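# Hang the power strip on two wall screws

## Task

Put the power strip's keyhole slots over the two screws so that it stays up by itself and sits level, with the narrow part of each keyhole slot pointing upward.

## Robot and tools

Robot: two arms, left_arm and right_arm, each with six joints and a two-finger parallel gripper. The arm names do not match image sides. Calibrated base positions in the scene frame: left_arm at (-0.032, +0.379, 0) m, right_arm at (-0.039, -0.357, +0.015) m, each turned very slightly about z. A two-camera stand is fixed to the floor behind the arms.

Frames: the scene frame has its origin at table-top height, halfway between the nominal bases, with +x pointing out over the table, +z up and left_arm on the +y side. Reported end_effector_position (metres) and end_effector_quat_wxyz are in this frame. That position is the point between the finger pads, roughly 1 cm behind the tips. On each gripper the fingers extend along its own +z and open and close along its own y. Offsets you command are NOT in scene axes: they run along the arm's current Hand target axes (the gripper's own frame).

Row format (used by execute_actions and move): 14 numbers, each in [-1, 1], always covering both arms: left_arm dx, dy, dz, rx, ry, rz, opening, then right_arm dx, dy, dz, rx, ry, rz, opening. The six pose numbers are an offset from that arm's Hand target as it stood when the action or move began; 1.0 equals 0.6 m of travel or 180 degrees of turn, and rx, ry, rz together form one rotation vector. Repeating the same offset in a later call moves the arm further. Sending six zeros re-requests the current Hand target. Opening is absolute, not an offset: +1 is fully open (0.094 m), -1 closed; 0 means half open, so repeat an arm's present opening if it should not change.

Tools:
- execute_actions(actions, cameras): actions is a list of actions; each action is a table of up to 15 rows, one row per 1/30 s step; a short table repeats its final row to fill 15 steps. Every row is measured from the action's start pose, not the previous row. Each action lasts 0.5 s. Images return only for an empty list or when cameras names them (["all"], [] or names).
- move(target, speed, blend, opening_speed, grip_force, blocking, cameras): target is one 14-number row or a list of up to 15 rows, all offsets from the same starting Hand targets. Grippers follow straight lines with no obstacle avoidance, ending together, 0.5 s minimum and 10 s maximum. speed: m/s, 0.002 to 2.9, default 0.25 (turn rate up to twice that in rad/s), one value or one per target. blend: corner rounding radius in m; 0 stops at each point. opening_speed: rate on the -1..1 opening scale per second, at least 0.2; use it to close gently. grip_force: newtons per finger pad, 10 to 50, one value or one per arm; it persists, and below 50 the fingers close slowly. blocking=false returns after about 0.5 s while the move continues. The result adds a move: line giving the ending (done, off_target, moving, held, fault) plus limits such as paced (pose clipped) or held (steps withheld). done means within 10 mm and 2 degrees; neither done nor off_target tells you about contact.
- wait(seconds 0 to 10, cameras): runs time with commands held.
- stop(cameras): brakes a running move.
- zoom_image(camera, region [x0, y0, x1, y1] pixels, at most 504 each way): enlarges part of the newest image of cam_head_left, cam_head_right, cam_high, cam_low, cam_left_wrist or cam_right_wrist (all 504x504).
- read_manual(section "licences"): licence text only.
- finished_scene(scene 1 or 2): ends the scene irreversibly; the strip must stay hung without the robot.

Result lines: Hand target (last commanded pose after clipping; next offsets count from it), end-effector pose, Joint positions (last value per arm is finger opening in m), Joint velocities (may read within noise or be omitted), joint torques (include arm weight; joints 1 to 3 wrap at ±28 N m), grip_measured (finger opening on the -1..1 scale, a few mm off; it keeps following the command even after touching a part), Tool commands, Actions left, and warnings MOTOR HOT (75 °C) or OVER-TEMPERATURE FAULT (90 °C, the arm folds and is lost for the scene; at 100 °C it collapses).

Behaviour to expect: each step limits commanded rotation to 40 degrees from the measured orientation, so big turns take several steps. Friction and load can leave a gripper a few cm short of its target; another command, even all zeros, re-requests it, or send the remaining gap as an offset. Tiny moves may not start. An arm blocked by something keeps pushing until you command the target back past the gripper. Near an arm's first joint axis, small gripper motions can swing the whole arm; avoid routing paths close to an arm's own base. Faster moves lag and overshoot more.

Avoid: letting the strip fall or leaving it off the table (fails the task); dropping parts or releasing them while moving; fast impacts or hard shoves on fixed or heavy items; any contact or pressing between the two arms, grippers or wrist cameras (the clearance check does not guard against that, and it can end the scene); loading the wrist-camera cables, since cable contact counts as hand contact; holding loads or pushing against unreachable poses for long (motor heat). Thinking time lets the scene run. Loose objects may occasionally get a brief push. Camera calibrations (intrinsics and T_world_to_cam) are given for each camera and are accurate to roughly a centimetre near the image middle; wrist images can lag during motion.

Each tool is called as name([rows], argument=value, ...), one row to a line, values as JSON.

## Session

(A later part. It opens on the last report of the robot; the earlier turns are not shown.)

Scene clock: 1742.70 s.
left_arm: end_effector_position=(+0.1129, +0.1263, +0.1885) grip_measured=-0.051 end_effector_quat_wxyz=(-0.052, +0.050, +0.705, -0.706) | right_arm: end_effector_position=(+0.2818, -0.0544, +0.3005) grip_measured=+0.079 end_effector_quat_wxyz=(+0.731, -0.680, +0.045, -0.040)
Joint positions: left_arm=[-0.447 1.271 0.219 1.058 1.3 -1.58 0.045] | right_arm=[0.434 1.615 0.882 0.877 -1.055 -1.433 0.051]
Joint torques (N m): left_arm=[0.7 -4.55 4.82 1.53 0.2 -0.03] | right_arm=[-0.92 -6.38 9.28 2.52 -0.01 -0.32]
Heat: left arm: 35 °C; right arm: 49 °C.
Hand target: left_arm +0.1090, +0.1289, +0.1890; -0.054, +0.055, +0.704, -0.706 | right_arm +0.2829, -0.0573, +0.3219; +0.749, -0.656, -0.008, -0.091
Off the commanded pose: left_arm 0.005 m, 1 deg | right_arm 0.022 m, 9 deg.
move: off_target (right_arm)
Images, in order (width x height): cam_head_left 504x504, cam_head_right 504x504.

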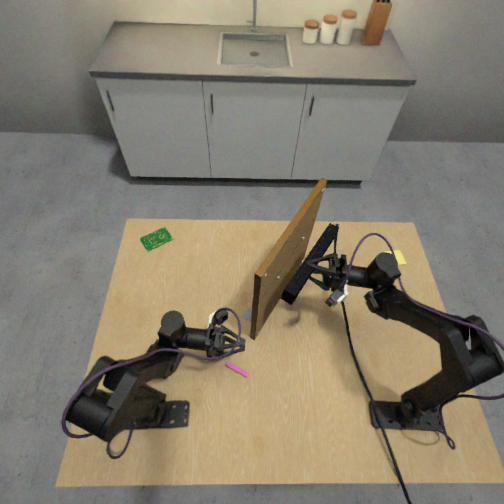

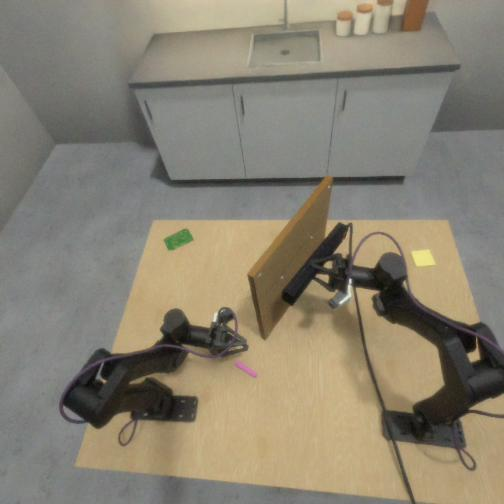

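move(target=[0,0,0,0,0,0,-0.05,-0.008,0.057,-0.008,0,0,-0.026,-1], speed=0.05, cameras=["cam_head_right","cam_head_left"])

zoom_image(camera="cam_head_right", region=[260, 210, 350, 300])

zoom_image(camera="cam_head_left", region=[255, 210, 345, 300])

Scene clock: 1772.67 s.
left_arm: end_effector_position=(+0.1129, +0.1263, +0.1885) grip_measured=-0.051 end_effector_quat_wxyz=(-0.052, +0.050, +0.705, -0.706) | right_arm: end_effector_position=(+0.2819, -0.0543, +0.2712) grip_measured=+0.079 end_effector_quat_wxyz=(+0.730, -0.679, +0.012, -0.074)
Joint positions: left_arm=[-0.447 1.271 0.219 1.058 1.3 -1.58 0.045] | right_arm=[0.434 1.689 0.815 1.033 -1.055 -1.515 0.051]
Joint torques (N m): left_arm=[0.62 -4.63 4.78 1.52 0.16 -0.01] | right_arm=[-0.85 -6.26 8.03 2.48 -0.01 -0.32]
Heat: left arm: 35 °C; right arm: 51 °C.
Hand target: left_arm +0.1090, +0.1289, +0.1890; -0.054, +0.055, +0.704, -0.706 | right_arm +0.2826, -0.0572, +0.2870; +0.745, -0.655, -0.034, -0.121
Off the commanded pose: left_arm 0.005 m, 1 deg | right_arm 0.016 m, 8 deg.
move: off_target (right_arm)
Images, in order (width x height): cam_head_left 504x504, cam_head_right 504x504.

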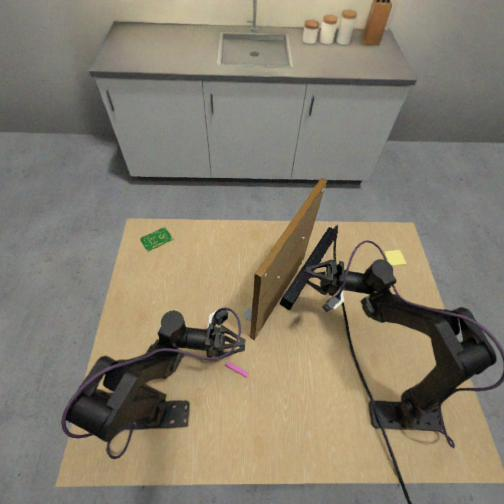

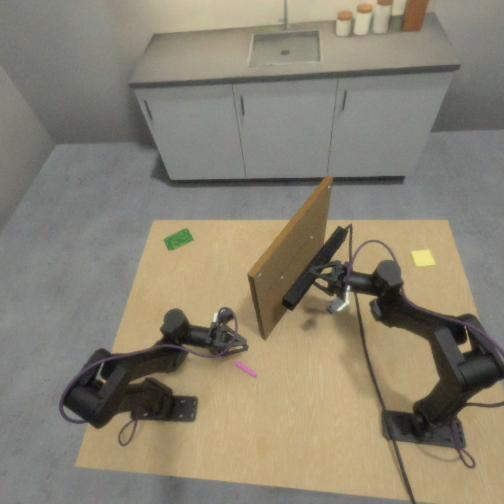

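Scaled by 5.600 from the camera's 504x504 image, which has a finer 720x720 frame.

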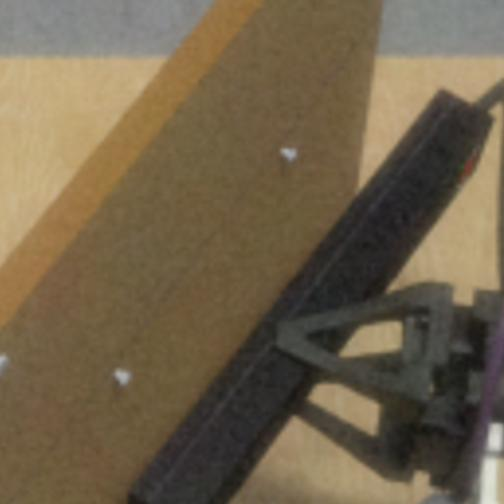

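Scaled by 5.600 from the camera's 504x504 image, which has a finer 720x720 frame.

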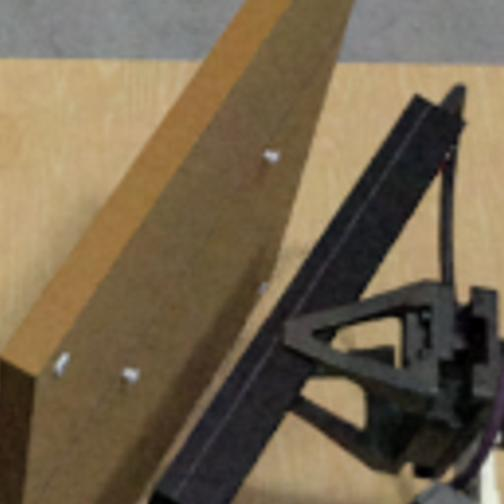

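move(target=[0,0,0,0,0,0,-0.05,0.024,0.003,0.045,0,0,0.008,-1], speed=0.04, cameras=["cam_head_right","cam_head_left"])

zoom_image(camera="cam_head_right", region=[260, 210, 350, 300])

zoom_image(camera="cam_head_left", region=[255, 210, 345, 300])

Scene clock: 1792.40 s.
left_arm: end_effector_position=(+0.1129, +0.1263, +0.1885) grip_measured=-0.051 end_effector_quat_wxyz=(-0.052, +0.050, +0.705, -0.706) | right_arm: end_effector_position=(+0.2934, -0.0370, +0.2635) grip_measured=+0.079 end_effector_quat_wxyz=(+0.730, -0.680, +0.020, -0.063)
Joint positions: left_arm=[-0.447 1.271 0.219 1.058 1.3 -1.58 0.045] | right_arm=[0.467 1.766 0.878 1.034 -1.027 -1.502 0.051]
Joint torques (N m): left_arm=[0.76 -4.51 4.93 1.52 0.17 -0.04] | right_arm=[0.47 -7.1 12.63 2.15 0.16 -0.29]
Heat: left arm: 35 °C; right arm: 52 °C.
Hand target: left_arm +0.1090, +0.1289, +0.1890; -0.054, +0.055, +0.704, -0.706 | right_arm +0.3000, -0.0324, +0.2921; +0.747, -0.655, -0.026, -0.112
Off the commanded pose: left_arm 0.005 m, 1 deg | right_arm 0.030 m, 8 deg.
move: off_target (right_arm)
Images, in order (width x height): cam_head_left 504x504, cam_head_right 504x504.

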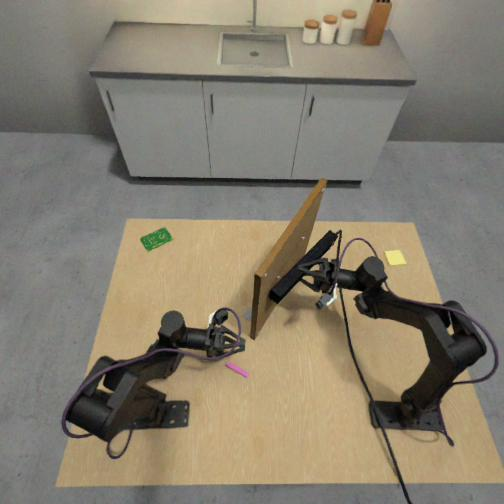

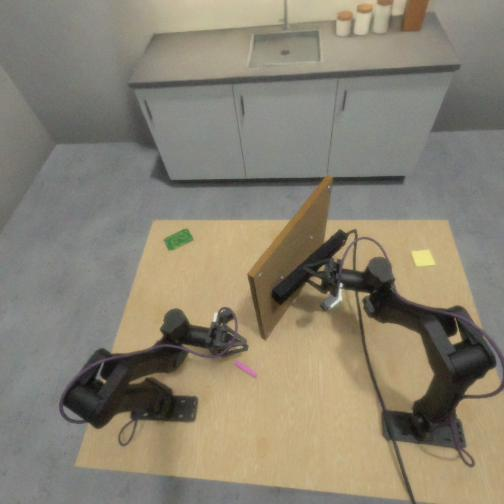

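Scaled by 5.600 from the camera's 504x504 image, which has a finer 720x720 frame.

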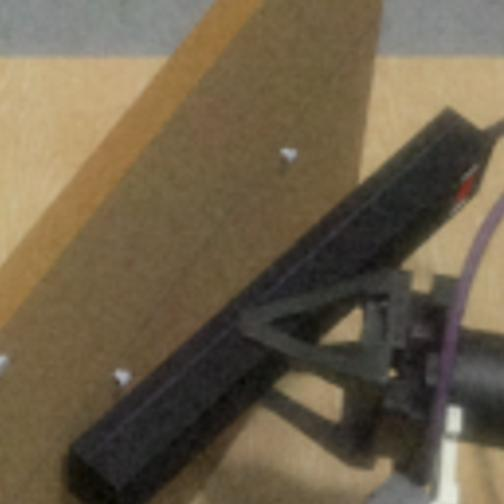

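Scaled by 5.600 from the camera's 504x504 image, which has a finer 720x720 frame.

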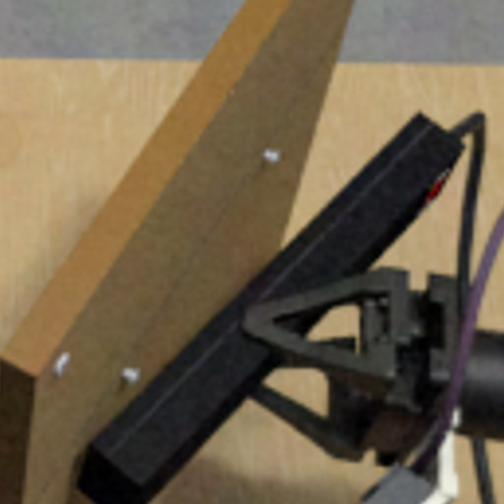

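move(target=[0,0,0,0,0,0,-0.05,0.026,-0.006,0.055,0,0,-0.013,-1], speed=0.04, cameras=["cam_head_right","cam_head_left"])

zoom_image(camera="cam_head_right", region=[260, 210, 350, 300])

zoom_image(camera="cam_head_left", region=[255, 210, 345, 300])

Scene clock: 1828.60 s.
left_arm: end_effector_position=(+0.1129, +0.1263, +0.1885) grip_measured=-0.051 end_effector_quat_wxyz=(-0.052, +0.050, +0.705, -0.706) | right_arm: end_effector_position=(+0.2953, -0.0169, +0.2699) grip_measured=+0.079 end_effector_quat_wxyz=(+0.728, -0.684, -0.016, -0.047)
Joint positions: left_arm=[-0.447 1.271 0.219 1.058 1.3 -1.58 0.045] | right_arm=[0.497 1.818 0.987 0.966 -1.071 -1.538 0.051]
Joint torques (N m): left_arm=[0.39 -4.75 4.89 1.49 0.18 -0.01] | right_arm=[2.19 -6.97 15.39 1.98 1.1 -0.36]
Heat: left arm: 34 °C; right arm: 49 °C.
Hand target: left_arm +0.1090, +0.1289, +0.1890; -0.054, +0.055, +0.704, -0.706 | right_arm +0.3180, -0.0024, +0.3032; +0.744, -0.655, -0.039, -0.127
Off the commanded pose: left_arm 0.005 m, 1 deg | right_arm 0.043 m, 10 deg.
move: off_target (right_arm)
Images, in order (width x height): cam_head_left 504x504, cam_head_right 504x504.

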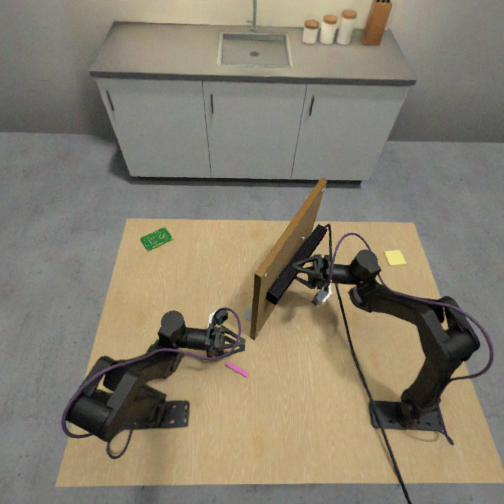

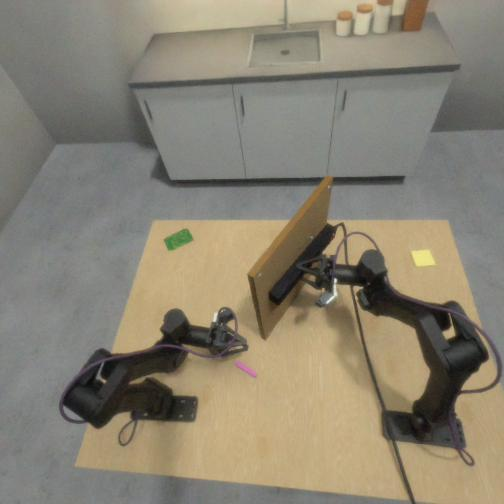

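Scaled by 5.600 from the camera's 504x504 image, which has a finer 720x720 frame.

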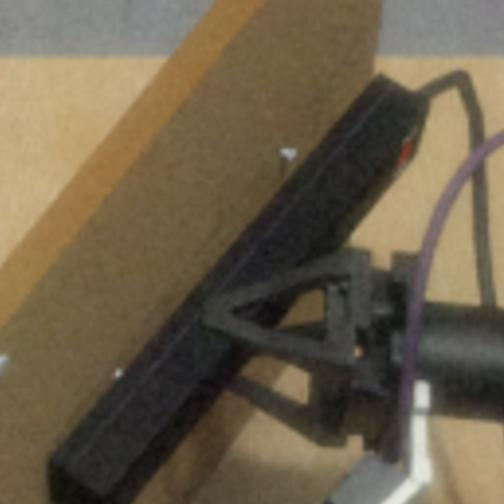

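Scaled by 5.600 from the camera's 504x504 image, which has a finer 720x720 frame.

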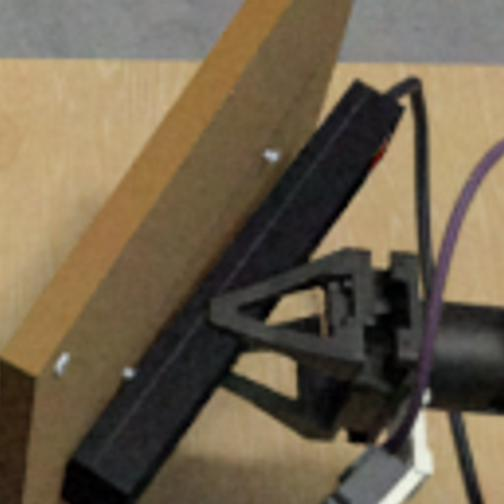

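move(target=[0,0,0,0,0,0,-0.05,0.0,-0.04,-0.022,0,0,0.013,-1], speed=0.04, cameras=["cam_head_right","cam_head_left"])

zoom_image(camera="cam_head_right", region=[260, 210, 350, 300])

zoom_image(camera="cam_head_left", region=[255, 210, 345, 300])

Scene clock: 1849.27 s.
left_arm: end_effector_position=(+0.1129, +0.1263, +0.1885) grip_measured=-0.051 end_effector_quat_wxyz=(-0.052, +0.050, +0.705, -0.706) | right_arm: end_effector_position=(+0.2945, -0.0183, +0.2681) grip_measured=+0.079 end_effector_quat_wxyz=(+0.723, -0.691, +0.011, -0.019)
Joint positions: left_arm=[-0.447 1.271 0.219 1.058 1.3 -1.58 0.045] | right_arm=[0.495 1.8 0.987 0.907 -1.074 -1.498 0.051]
Joint torques (N m): left_arm=[0.61 -4.52 4.63 1.55 0.17 -0.02] | right_arm=[-0.27 -12.66 13.72 2.01 0.83 -0.29]
Heat: left arm: 34 °C; right arm: 48 °C.
Hand target: left_arm +0.1090, +0.1289, +0.1890; -0.054, +0.055, +0.704, -0.706 | right_arm +0.3107, -0.0181, +0.3245; +0.747, -0.655, -0.026, -0.112
Off the commanded pose: left_arm 0.005 m, 1 deg | right_arm 0.059 m, 12 deg.
move: off_target (right_arm)
Images, in order (width x height): cam_head_left 504x504, cam_head_right 504x504.

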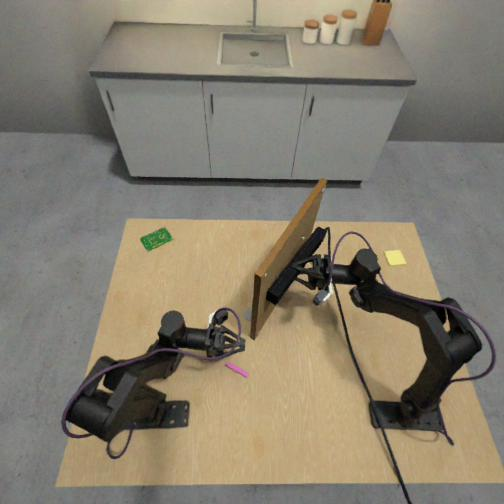

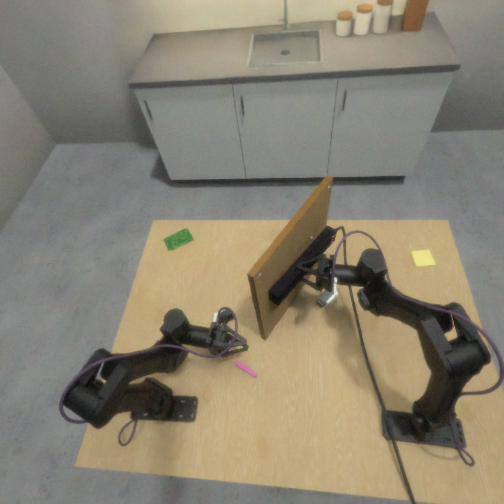

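Scaled by 5.600 from the camera's 504x504 image, which has a finer 720x720 frame.

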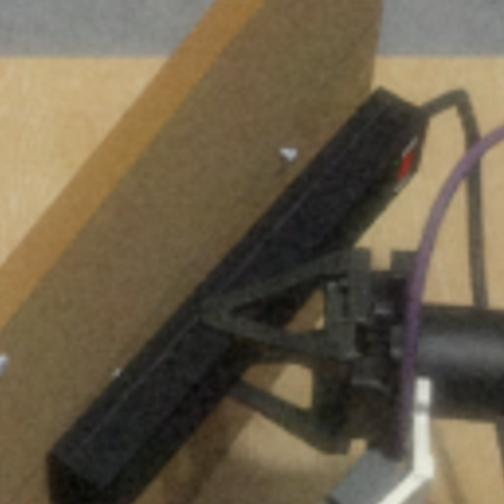

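Scaled by 5.600 from the camera's 504x504 image, which has a finer 720x720 frame.

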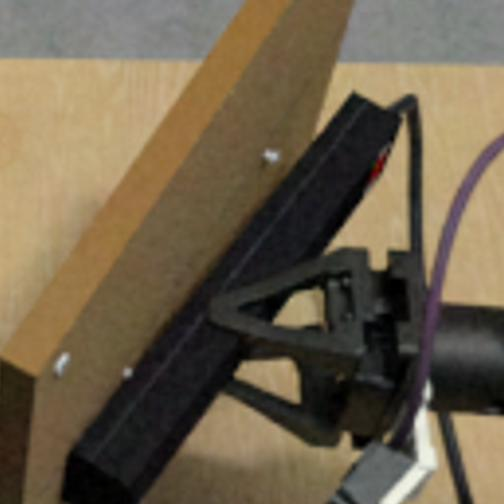

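move([
  [0,0,0,0,0,0,-0.05,0.0,0.03,-0.055,0,0,0,-1],
  [0,0,0,0,0,0,-0.05,0.0,0.0,-0.055,0,0,0,-1],
], speed=0.04, cameras=["cam_head_right","cam_head_left"])

zoom_image(camera="cam_head_right", region=[260, 215, 350, 305])

zoom_image(camera="cam_head_left", region=[255, 215, 345, 305])

Scene clock: 1861.00 s.
left_arm: end_effector_position=(+0.1129, +0.1263, +0.1885) grip_measured=-0.051 end_effector_quat_wxyz=(-0.052, +0.050, +0.705, -0.706) | right_arm: end_effector_position=(+0.3099, -0.0442, +0.2790) grip_measured=+0.079 end_effector_quat_wxyz=(+0.730, -0.681, +0.024, -0.051)
Joint positions: left_arm=[-0.447 1.271 0.219 1.058 1.3 -1.58 0.045] | right_arm=[0.426 1.777 0.966 0.963 -1.078 -1.472 0.051]
Joint torques (N m): left_arm=[0.55 -4.6 4.75 1.55 0.21 0] | right_arm=[-0.84 -12.72 9.66 2.05 0.14 -0.26]
Heat: left arm: 34 °C; right arm: 47 °C.
Hand target: left_arm +0.1090, +0.1289, +0.1890; -0.054, +0.055, +0.704, -0.706 | right_arm +0.3072, -0.0505, +0.3198; +0.747, -0.655, -0.026, -0.112
Off the commanded pose: left_arm 0.005 m, 1 deg | right_arm 0.041 m, 10 deg.
move: off_target (right_arm)
Images, in order (width x height): cam_head_left 504x504, cam_head_right 504x504.

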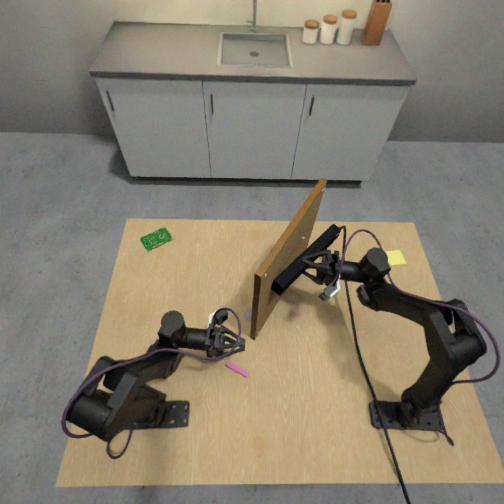

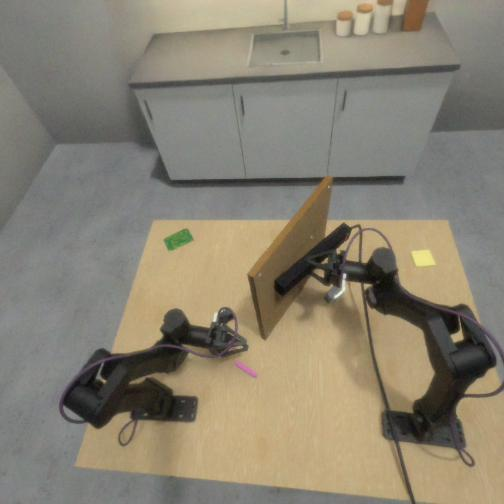

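Scaled by 5.600 from the camera's 504x504 image, which has a finer 720x720 frame.

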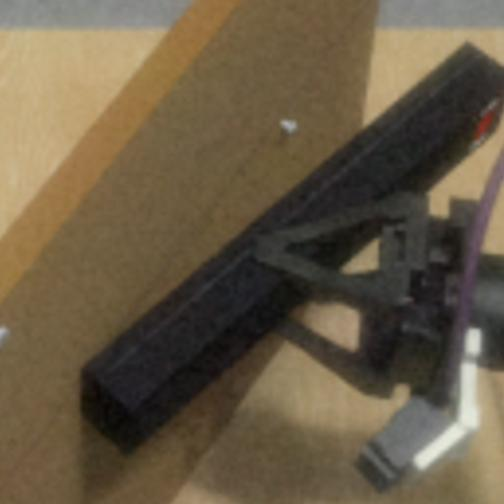

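Scaled by 5.600 from the camera's 504x504 image, which has a finer 720x720 frame.

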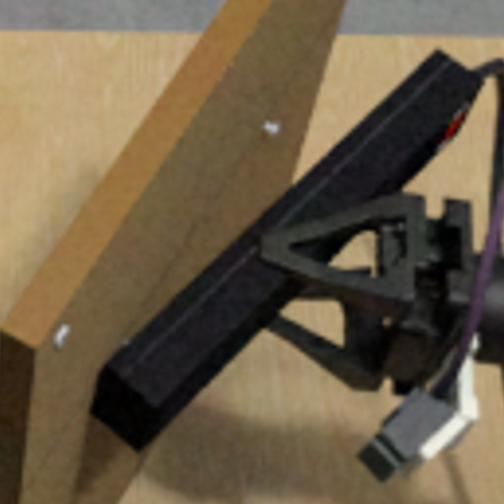

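move([
  [0,0,0,0,0,0,-0.05,0.0,0,-0.05,0,0,0,-1],
  [0,0,0,0,0,0,-0.05,-0.053,-0.035,-0.025,0.014,-0.0645,0.009,-1],
], speed=0.05, cameras=["cam_head_right","cam_head_left"])

zoom_image(camera="cam_head_right", region=[255, 215, 355, 315])

zoom_image(camera="cam_head_left", region=[250, 215, 350, 315])

Scene clock: 1893.17 s.
left_arm: end_effector_position=(+0.1129, +0.1263, +0.1885) grip_measured=-0.051 end_effector_quat_wxyz=(-0.052, +0.050, +0.705, -0.706) | right_arm: end_effector_position=(+0.2730, -0.0650, +0.2983) grip_measured=+0.079 end_effector_quat_wxyz=(+0.739, -0.672, -0.027, +0.024)
Joint positions: left_arm=[-0.447 1.271 0.219 1.058 1.3 -1.58 0.045] | right_arm=[0.375 1.745 0.933 1.168 -1.295 -1.235 0.051]
Joint torques (N m): left_arm=[0.54 -4.38 4.97 1.48 0.19 -0.01] | right_arm=[0.54 -8.91 12.48 2.02 0.19 -0.26]
Heat: left arm: 34 °C; right arm: 47 °C.
Hand target: left_arm +0.1090, +0.1289, +0.1890; -0.054, +0.055, +0.704, -0.706 | right_arm +0.2704, -0.0635, +0.3322; +0.756, -0.647, -0.095, -0.034
Off the commanded pose: left_arm 0.005 m, 1 deg | right_arm 0.034 m, 11 deg.
move: off_target (right_arm)
Images, in order (width x height): cam_head_left 504x504, cam_head_right 504x504.

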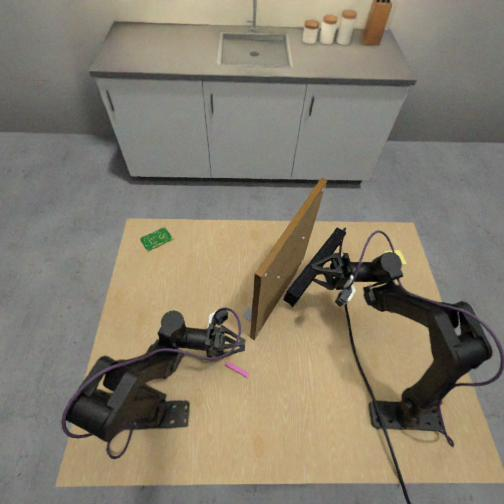

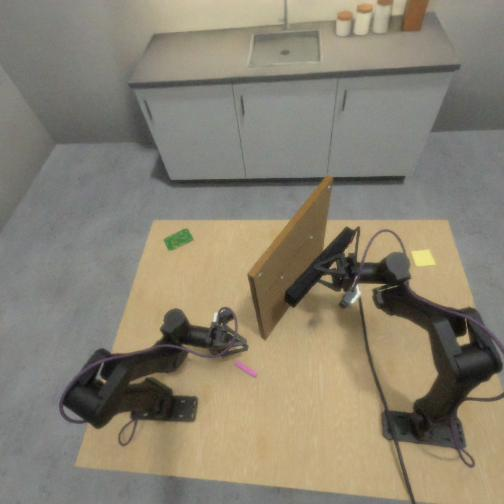

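Scaled by 5.040 from the camera's 504x504 image, which has a finer 720x720 frame.

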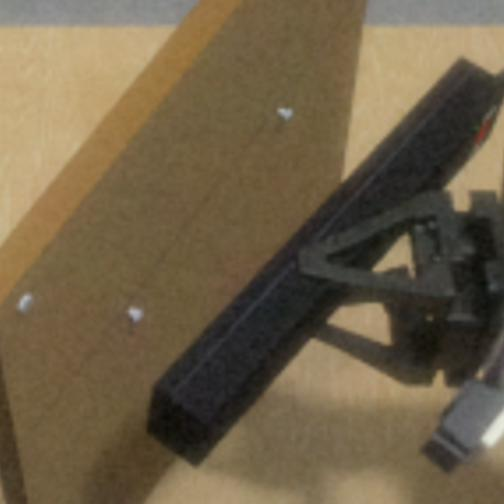

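Scaled by 5.040 from the camera's 504x504 image, which has a finer 720x720 frame.

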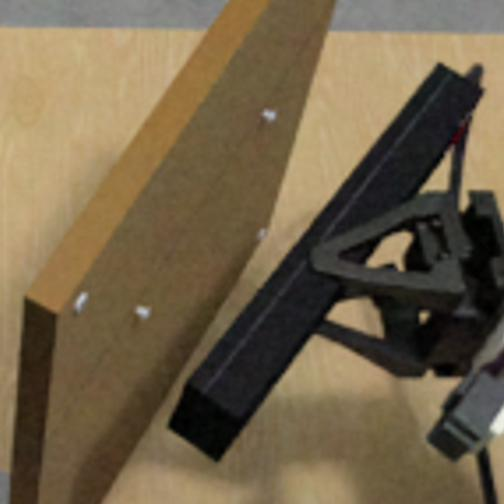

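move(target=[0,0,0,0,0,0,-0.05,0.013,0.037,0.022,0.005,-0.0243,-0.018,-1], speed=0.05, cameras=["cam_head_right","cam_head_left"])

zoom_image(camera="cam_head_right", region=[255, 215, 355, 315])

zoom_image(camera="cam_head_left", region=[250, 215, 350, 315])

Scene clock: 1924.03 s.
left_arm: end_effector_position=(+0.1129, +0.1263, +0.1885) grip_measured=-0.051 end_effector_quat_wxyz=(-0.052, +0.050, +0.705, -0.706) | right_arm: end_effector_position=(+0.2787, -0.0492, +0.2884) grip_measured=+0.079 end_effector_quat_wxyz=(+0.738, -0.670, -0.077, +0.028)
Joint positions: left_arm=[-0.447 1.271 0.219 1.058 1.3 -1.58 0.045] | right_arm=[0.402 1.861 1.022 1.254 -1.345 -1.243 0.051]
Joint torques (N m): left_arm=[0.65 -4.38 4.92 1.49 0.2 0] | right_arm=[0.47 -7.79 12.66 2.04 0.24 -0.34]
Heat: left arm: 34 °C; right arm: 47 °C.
Hand target: left_arm +0.1090, +0.1289, +0.1890; -0.054, +0.055, +0.704, -0.706 | right_arm +0.2805, -0.0463, +0.3140; +0.755, -0.639, -0.142, -0.030
Off the commanded pose: left_arm 0.005 m, 1 deg | right_arm 0.026 m, 11 deg.
move: off_target (right_arm)
Images, in order (width x height): cam_head_left 504x504, cam_head_right 504x504.

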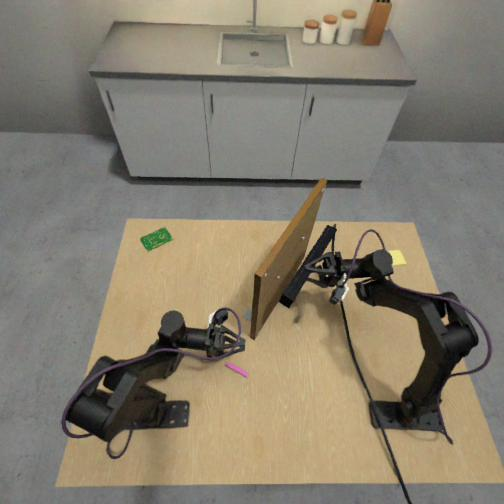

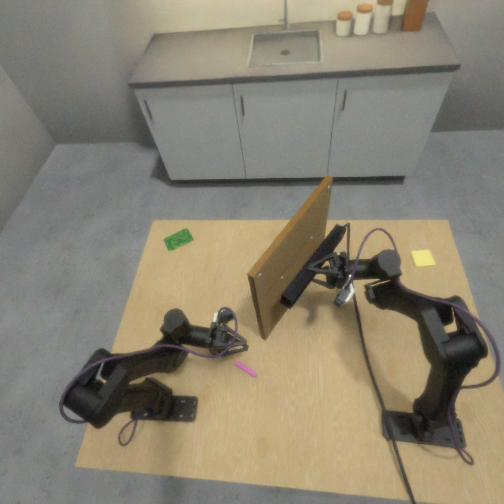

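Scaled by 5.040 from the camera's 504x504 image, which has a finer 720x720 frame.

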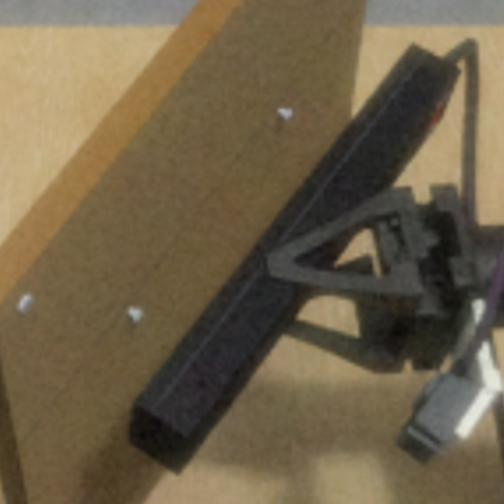

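Scaled by 5.040 from the camera's 504x504 image, which has a finer 720x720 frame.

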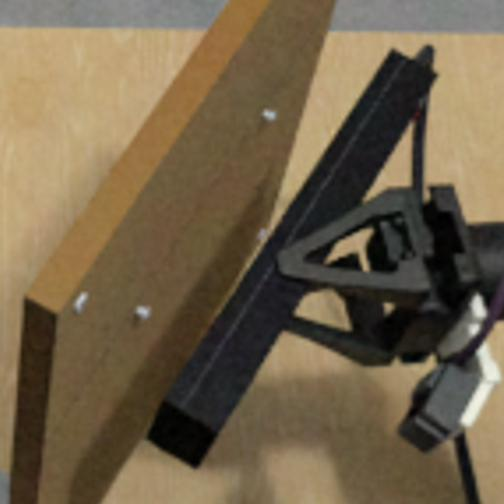

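move(target=[0,0,0,0,0,0,-0.05,-0.004,0.019,-0.003,0,0,-0.022,-1], speed=0.05, cameras=["cam_head_right","cam_head_left"])

zoom_image(camera="cam_head_right", region=[255, 215, 355, 315])

zoom_image(camera="cam_head_left", region=[250, 215, 350, 315])

Scene clock: 1988.87 s.
left_arm: end_effector_position=(+0.1129, +0.1263, +0.1885) grip_measured=-0.051 end_effector_quat_wxyz=(-0.052, +0.050, +0.705, -0.706) | right_arm: end_effector_position=(+0.2803, -0.0485, +0.2822) grip_measured=+0.079 end_effector_quat_wxyz=(+0.741, -0.663, -0.110, -0.006)
Joint positions: left_arm=[-0.447 1.271 0.219 1.058 1.3 -1.58 0.045] | right_arm=[0.402 1.897 1.022 1.329 -1.346 -1.3 0.051]
Joint velocities: left_arm=[-0.027 0.007 0.017 0.051 -0.154 -0.007 0.001] | right_arm=[within noise]
Joint torques (N m): left_arm=[0.44 -4.42 4.83 1.52 0.2 -0.03] | right_arm=[0.43 -7.84 11.25 1.98 0.28 -0.22]
Heat: left arm: 33 °C; right arm: 46 °C.
Hand target: left_arm +0.1090, +0.1289, +0.1890; -0.054, +0.055, +0.704, -0.706 | right_arm +0.2811, -0.0464, +0.3022; +0.754, -0.634, -0.164, -0.056
Off the commanded pose: left_arm 0.005 m, 1 deg | right_arm 0.020 m, 9 deg.
move: off_target (right_arm)
Images, in order (width x height): cam_head_left 504x504, cam_head_right 504x504.

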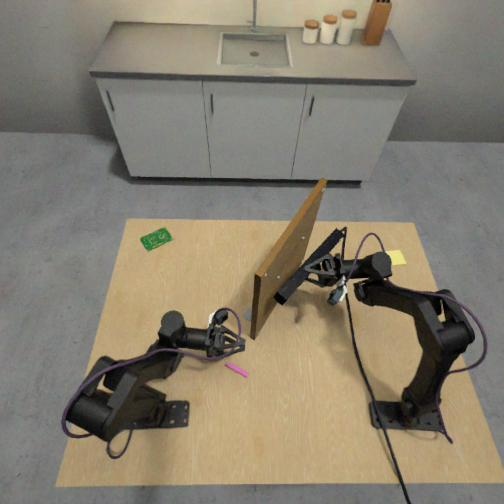

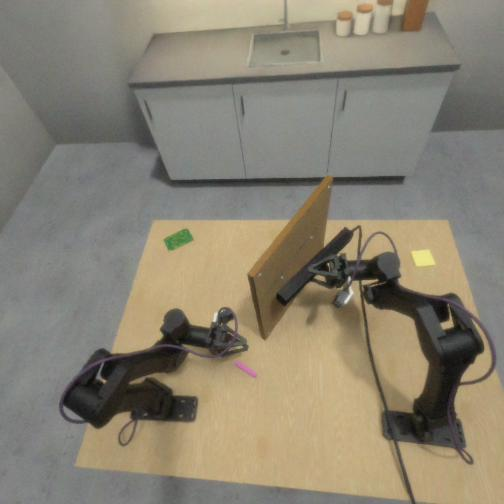

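Scaled by 5.040 from the camera's 504x504 image, which has a finer 720x720 frame.

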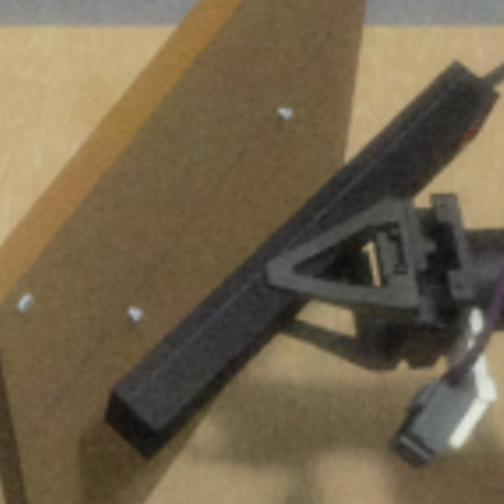

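Scaled by 5.040 from the camera's 504x504 image, which has a finer 720x720 frame.

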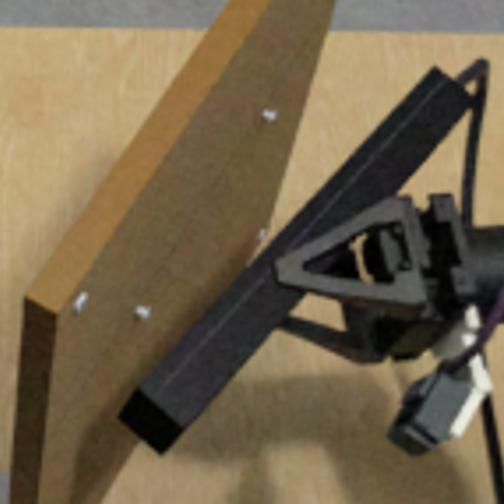

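execute_actions(actions=[])

zoom_image(camera="cam_high", region=[150, 50, 380, 280])

Scene clock: 2019.47 s.
left_arm: end_effector_position=(+0.1129, +0.1263, +0.1885) grip_measured=-0.051 end_effector_quat_wxyz=(-0.052, +0.050, +0.705, -0.706) | right_arm: end_effector_position=(+0.2803, -0.0485, +0.2823) grip_measured=+0.079 end_effector_quat_wxyz=(+0.741, -0.662, -0.110, -0.006)
Joint positions: left_arm=[-0.447 1.271 0.219 1.058 1.3 -1.58 0.045] | right_arm=[0.402 1.897 1.022 1.33 -1.346 -1.3 0.051]
Joint velocities: within noise
Joint torques (N m): left_arm=[0.61 -4.44 4.62 1.53 0.15 -0.05] | right_arm=[0.43 -7.84 11.25 1.96 0.28 -0.24]
Heat: left arm: 33 °C; right arm: 46 °C.
Hand target: left_arm +0.1090, +0.1289, +0.1890; -0.054, +0.055, +0.704, -0.706 | right_arm +0.2811, -0.0464, +0.3022; +0.754, -0.634, -0.164, -0.056
Tool commands: left_gripper/opening=-0.05 right_gripper/opening=-1.0
Off the commanded pose: left_arm 0.005 m, 1 deg | right_arm 0.020 m, 9 deg.
camera_calibration:
cam_left_wrist: T_world_to_cam=[[0.144793, 0.0152789, 0.989344, -0.21069], [-0.634088, 0.769014, 0.0809243, -0.0257893], [-0.759583, -0.639049, 0.121036, 0.238032], [0, 0, 0, 1]] pos_world=[0.194959, 0.175166, 0.181722]
cam_right_wrist: T_world_to_cam=[[-0.27811, -0.186279, 0.942314, -0.204831], [0.832636, -0.535884, 0.139805, -0.282385], [0.478928, 0.823486, 0.304137, -0.0791824], [0, 0, 0, 1]] pos_world=[0.216081, -0.124276, 0.256576]

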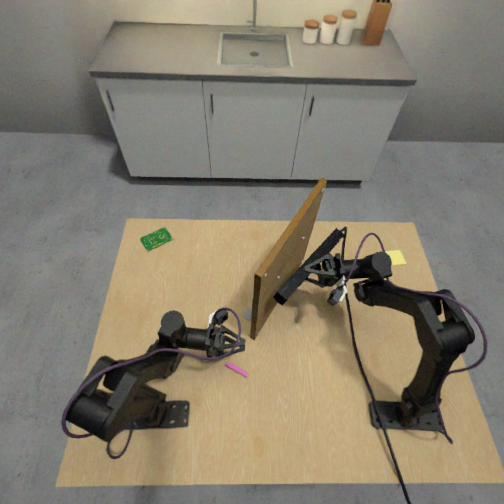

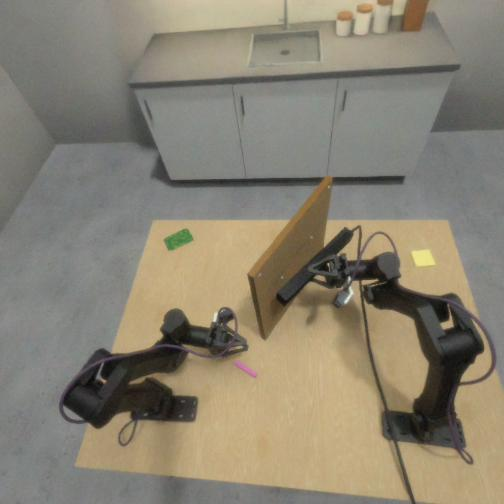

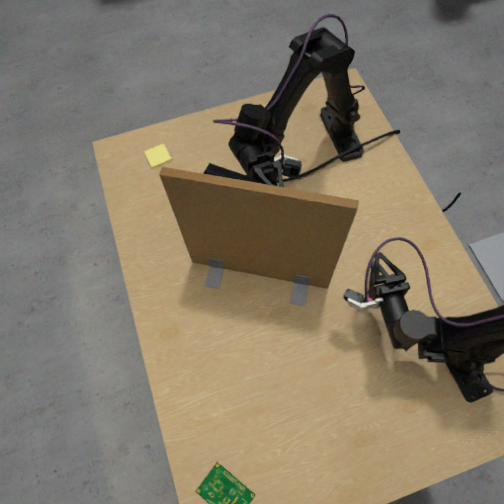

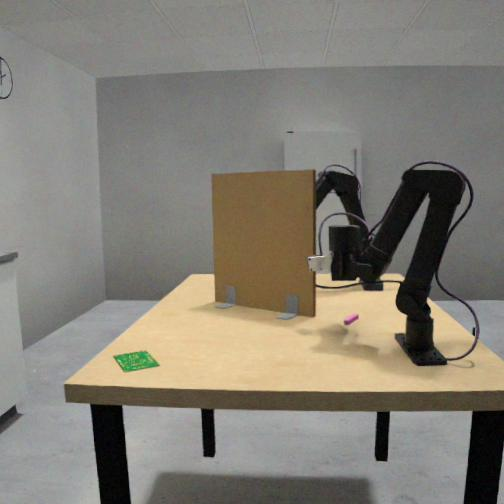

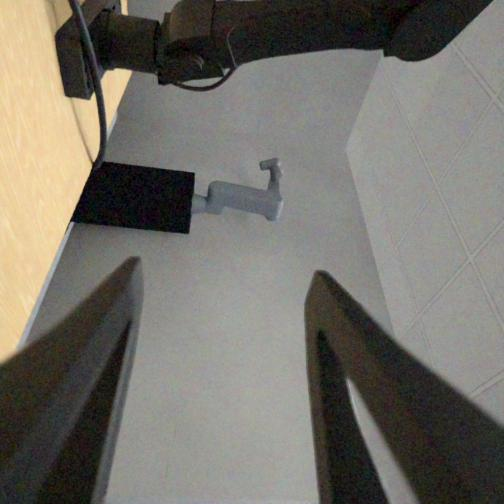

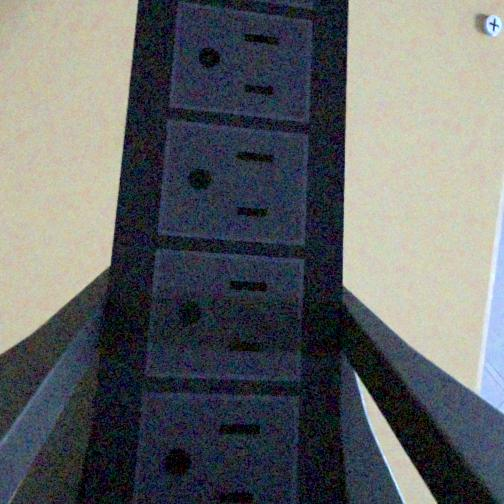

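Scaled by 2.191 from the camera's 504x504 image, which has a finer 720x720 frame.

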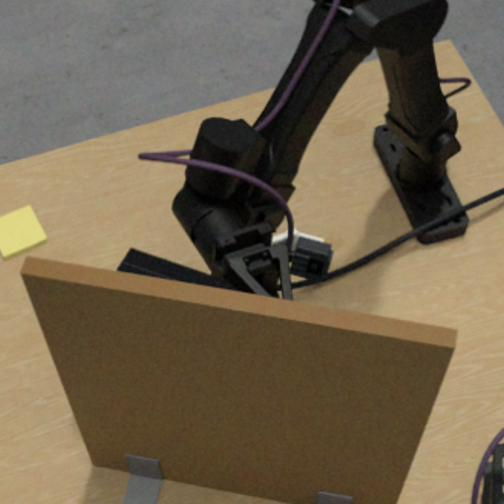

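move([
  [0,0,0,0,0,0,-0.05,0.004,0.019,0.003,0,0,0,-1],
  [0,0,0,0,0,0,-0.05,0.047,0.049,0.065,0,0,0,-1],
], speed=0.05, cameras=["cam_head_right","cam_head_left","cam_right_wrist"])

zoom_image(camera="cam_head_right", region=[255, 215, 345, 305])

zoom_image(camera="cam_head_left", region=[250, 215, 340, 305])

Scene clock: 2043.63 s.
left_arm: end_effector_position=(+0.1129, +0.1263, +0.1885) grip_measured=-0.051 end_effector_quat_wxyz=(-0.052, +0.050, +0.705, -0.706) | right_arm: end_effector_position=(+0.2850, -0.0133, +0.2650) grip_measured=+0.079 end_effector_quat_wxyz=(+0.732, -0.661, -0.161, +0.026)
Joint positions: left_arm=[-0.447 1.271 0.219 1.058 1.3 -1.58 0.045] | right_arm=[0.47 2.045 1.185 1.304 -1.4 -1.335 0.051]
Joint torques (N m): left_arm=[0.61 -4.38 4.86 1.5 0.17 0.04] | right_arm=[1.03 -8.49 12.92 1.34 1.52 -0.52]
Heat: left arm: 33 °C; right arm: 45 °C.
Hand target: left_arm +0.1090, +0.1289, +0.1890; -0.054, +0.055, +0.704, -0.706 | right_arm +0.3094, +0.0007, +0.2893; +0.754, -0.634, -0.164, -0.056
Off the commanded pose: left_arm 0.005 m, 1 deg | right_arm 0.037 m, 10 deg.
move: off_target (right_arm)
camera_calibration:
cam_right_wrist: T_world_to_cam=[[-0.288363, -0.201598, 0.936058, -0.176245], [0.882555, -0.435149, 0.178163, -0.288118], [0.371407, 0.877498, 0.303402, -0.0736965], [0, 0, 0, 1]] pos_world=[0.230829, -0.0962365, 0.238667]
Images, in order (width x height): cam_head_left 504x504, cam_head_right 504x504, cam_right_wrist 504x504.

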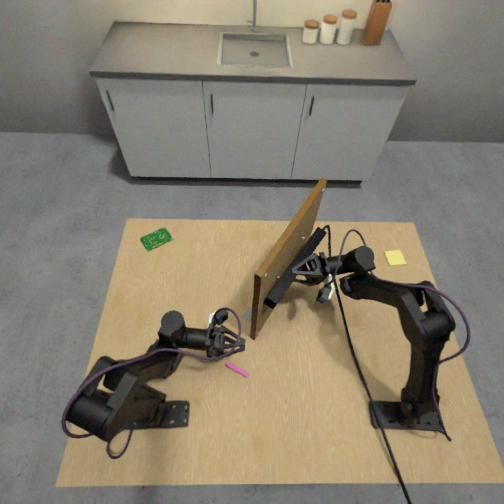

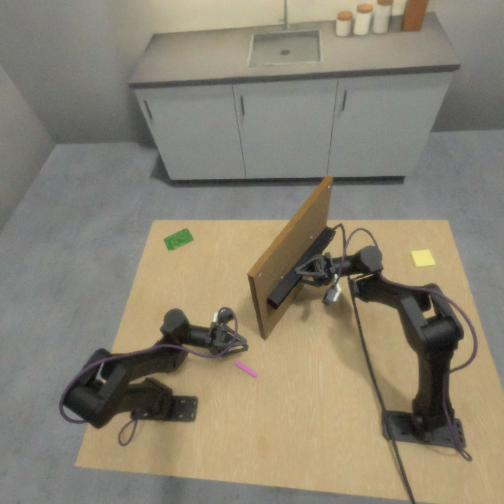

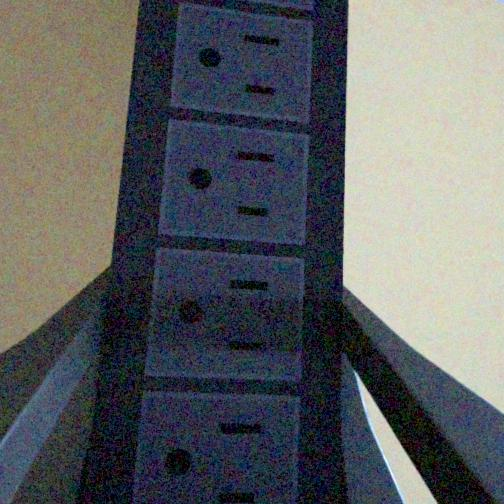

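Scaled by 5.600 from the camera's 504x504 image, which has a finer 720x720 frame.

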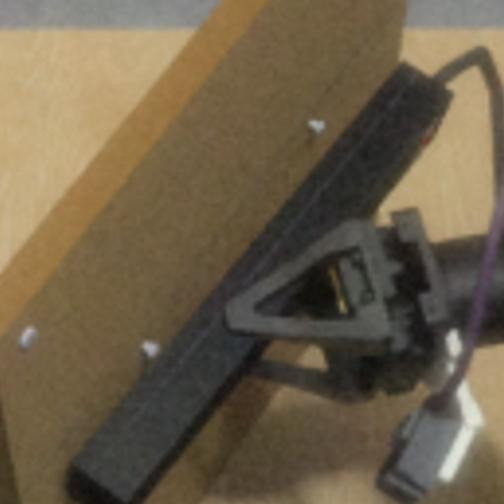

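Scaled by 5.600 from the camera's 504x504 image, which has a finer 720x720 frame.

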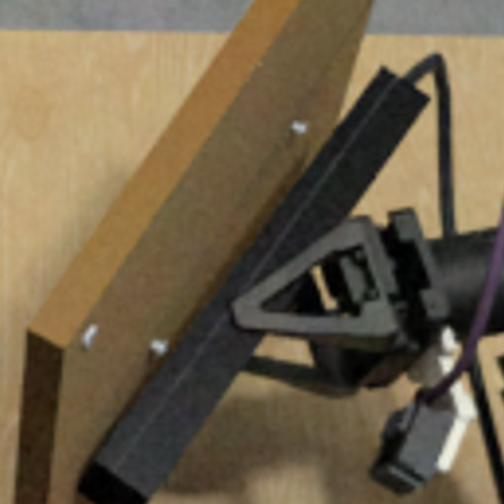

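move([
  [0,0,0,0,0,0,-0.05,-0.012,-0.01,-0.045,0,0,0,-1],
  [0,0,0,0,0,0,-0.05,-0.004,-0.035,-0.045,0,0,0,-1],
], speed=0.05, cameras=["cam_head_right","cam_head_left"])

zoom_image(camera="cam_head_right", region=[255, 215, 345, 305])

zoom_image(camera="cam_head_left", region=[250, 215, 340, 305])

Scene clock: 2055.37 s.
left_arm: end_effector_position=(+0.1129, +0.1263, +0.1885) grip_measured=-0.051 end_effector_quat_wxyz=(-0.052, +0.050, +0.705, -0.706) | right_arm: end_effector_position=(+0.2970, -0.0264, +0.2628) grip_measured=+0.079 end_effector_quat_wxyz=(+0.732, -0.669, -0.128, +0.033)
Joint positions: left_arm=[-0.447 1.271 0.219 1.058 1.3 -1.58 0.045] | right_arm=[0.432 2.045 1.176 1.308 -1.4 -1.281 0.051]
Joint torques (N m): left_arm=[0.79 -4.62 4.96 1.48 0.18 -0.02] | right_arm=[-1.07 -14.01 9.46 1.86 0.94 -0.3]
Heat: left arm: 33 °C; right arm: 44 °C.
Hand target: left_arm +0.1090, +0.1289, +0.1890; -0.054, +0.055, +0.704, -0.706 | right_arm +0.3057, -0.0299, +0.3043; +0.754, -0.634, -0.164, -0.056
Off the commanded pose: left_arm 0.005 m, 1 deg | right_arm 0.043 m, 12 deg.
move: off_target (right_arm)
Images, in order (width x height): cam_head_left 504x504, cam_head_right 504x504.

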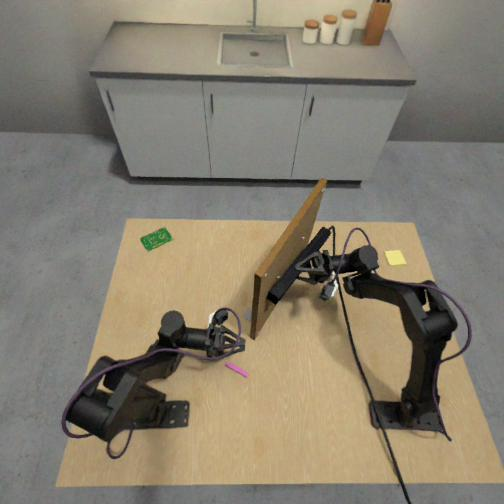

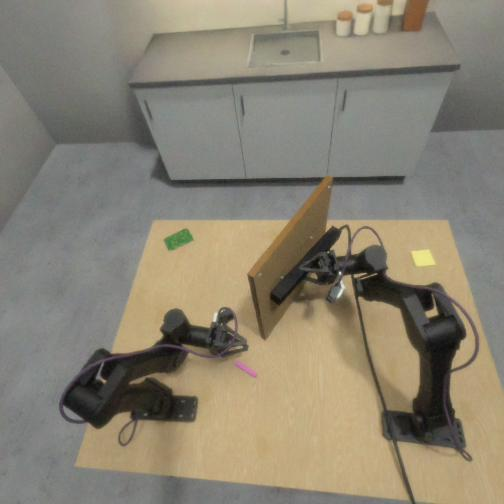

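Scaled by 5.600 from the camera's 504x504 image, which has a finer 720x720 frame.

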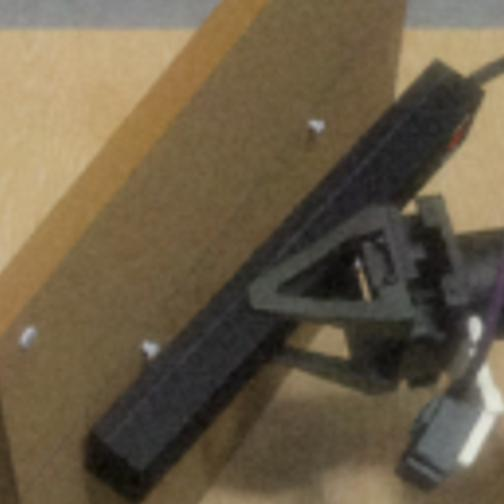

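Scaled by 5.600 from the camera's 504x504 image, which has a finer 720x720 frame.

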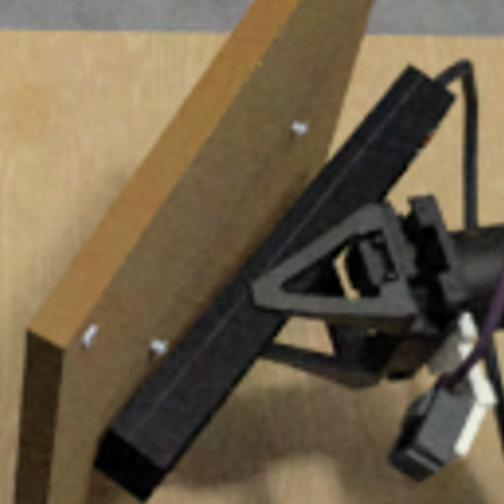

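move(target=[0,0,0,0,0,0,-0.05,0.008,-0.025,-0.01,0,0,0,-1], speed=0.05)

Scene clock: 2060.17 s.
left_arm: end_effector_position=(+0.1129, +0.1263, +0.1885) grip_measured=-0.051 end_effector_quat_wxyz=(-0.052, +0.050, +0.705, -0.706) | right_arm: end_effector_position=(+0.3033, -0.0335, +0.2687) grip_measured=+0.079 end_effector_quat_wxyz=(+0.733, -0.670, -0.109, +0.035)
Joint positions: left_arm=[-0.447 1.271 0.219 1.058 1.3 -1.58 0.045] | right_arm=[0.412 2.032 1.176 1.308 -1.392 -1.239 0.051]
Joint torques (N m): left_arm=[0.59 -4.59 4.75 1.49 0.16 -0.05] | right_arm=[-0.96 -15.04 11.03 1.88 0.7 -0.3]
Heat: left arm: 33 °C; right arm: 44 °C.
Hand target: left_arm +0.1090, +0.1289, +0.1890; -0.054, +0.055, +0.704, -0.706 | right_arm +0.3070, -0.0381, +0.3191; +0.754, -0.634, -0.164, -0.056
Off the commanded pose: left_arm 0.005 m, 1 deg | right_arm 0.051 m, 13 deg.
move: off_target (right_arm)


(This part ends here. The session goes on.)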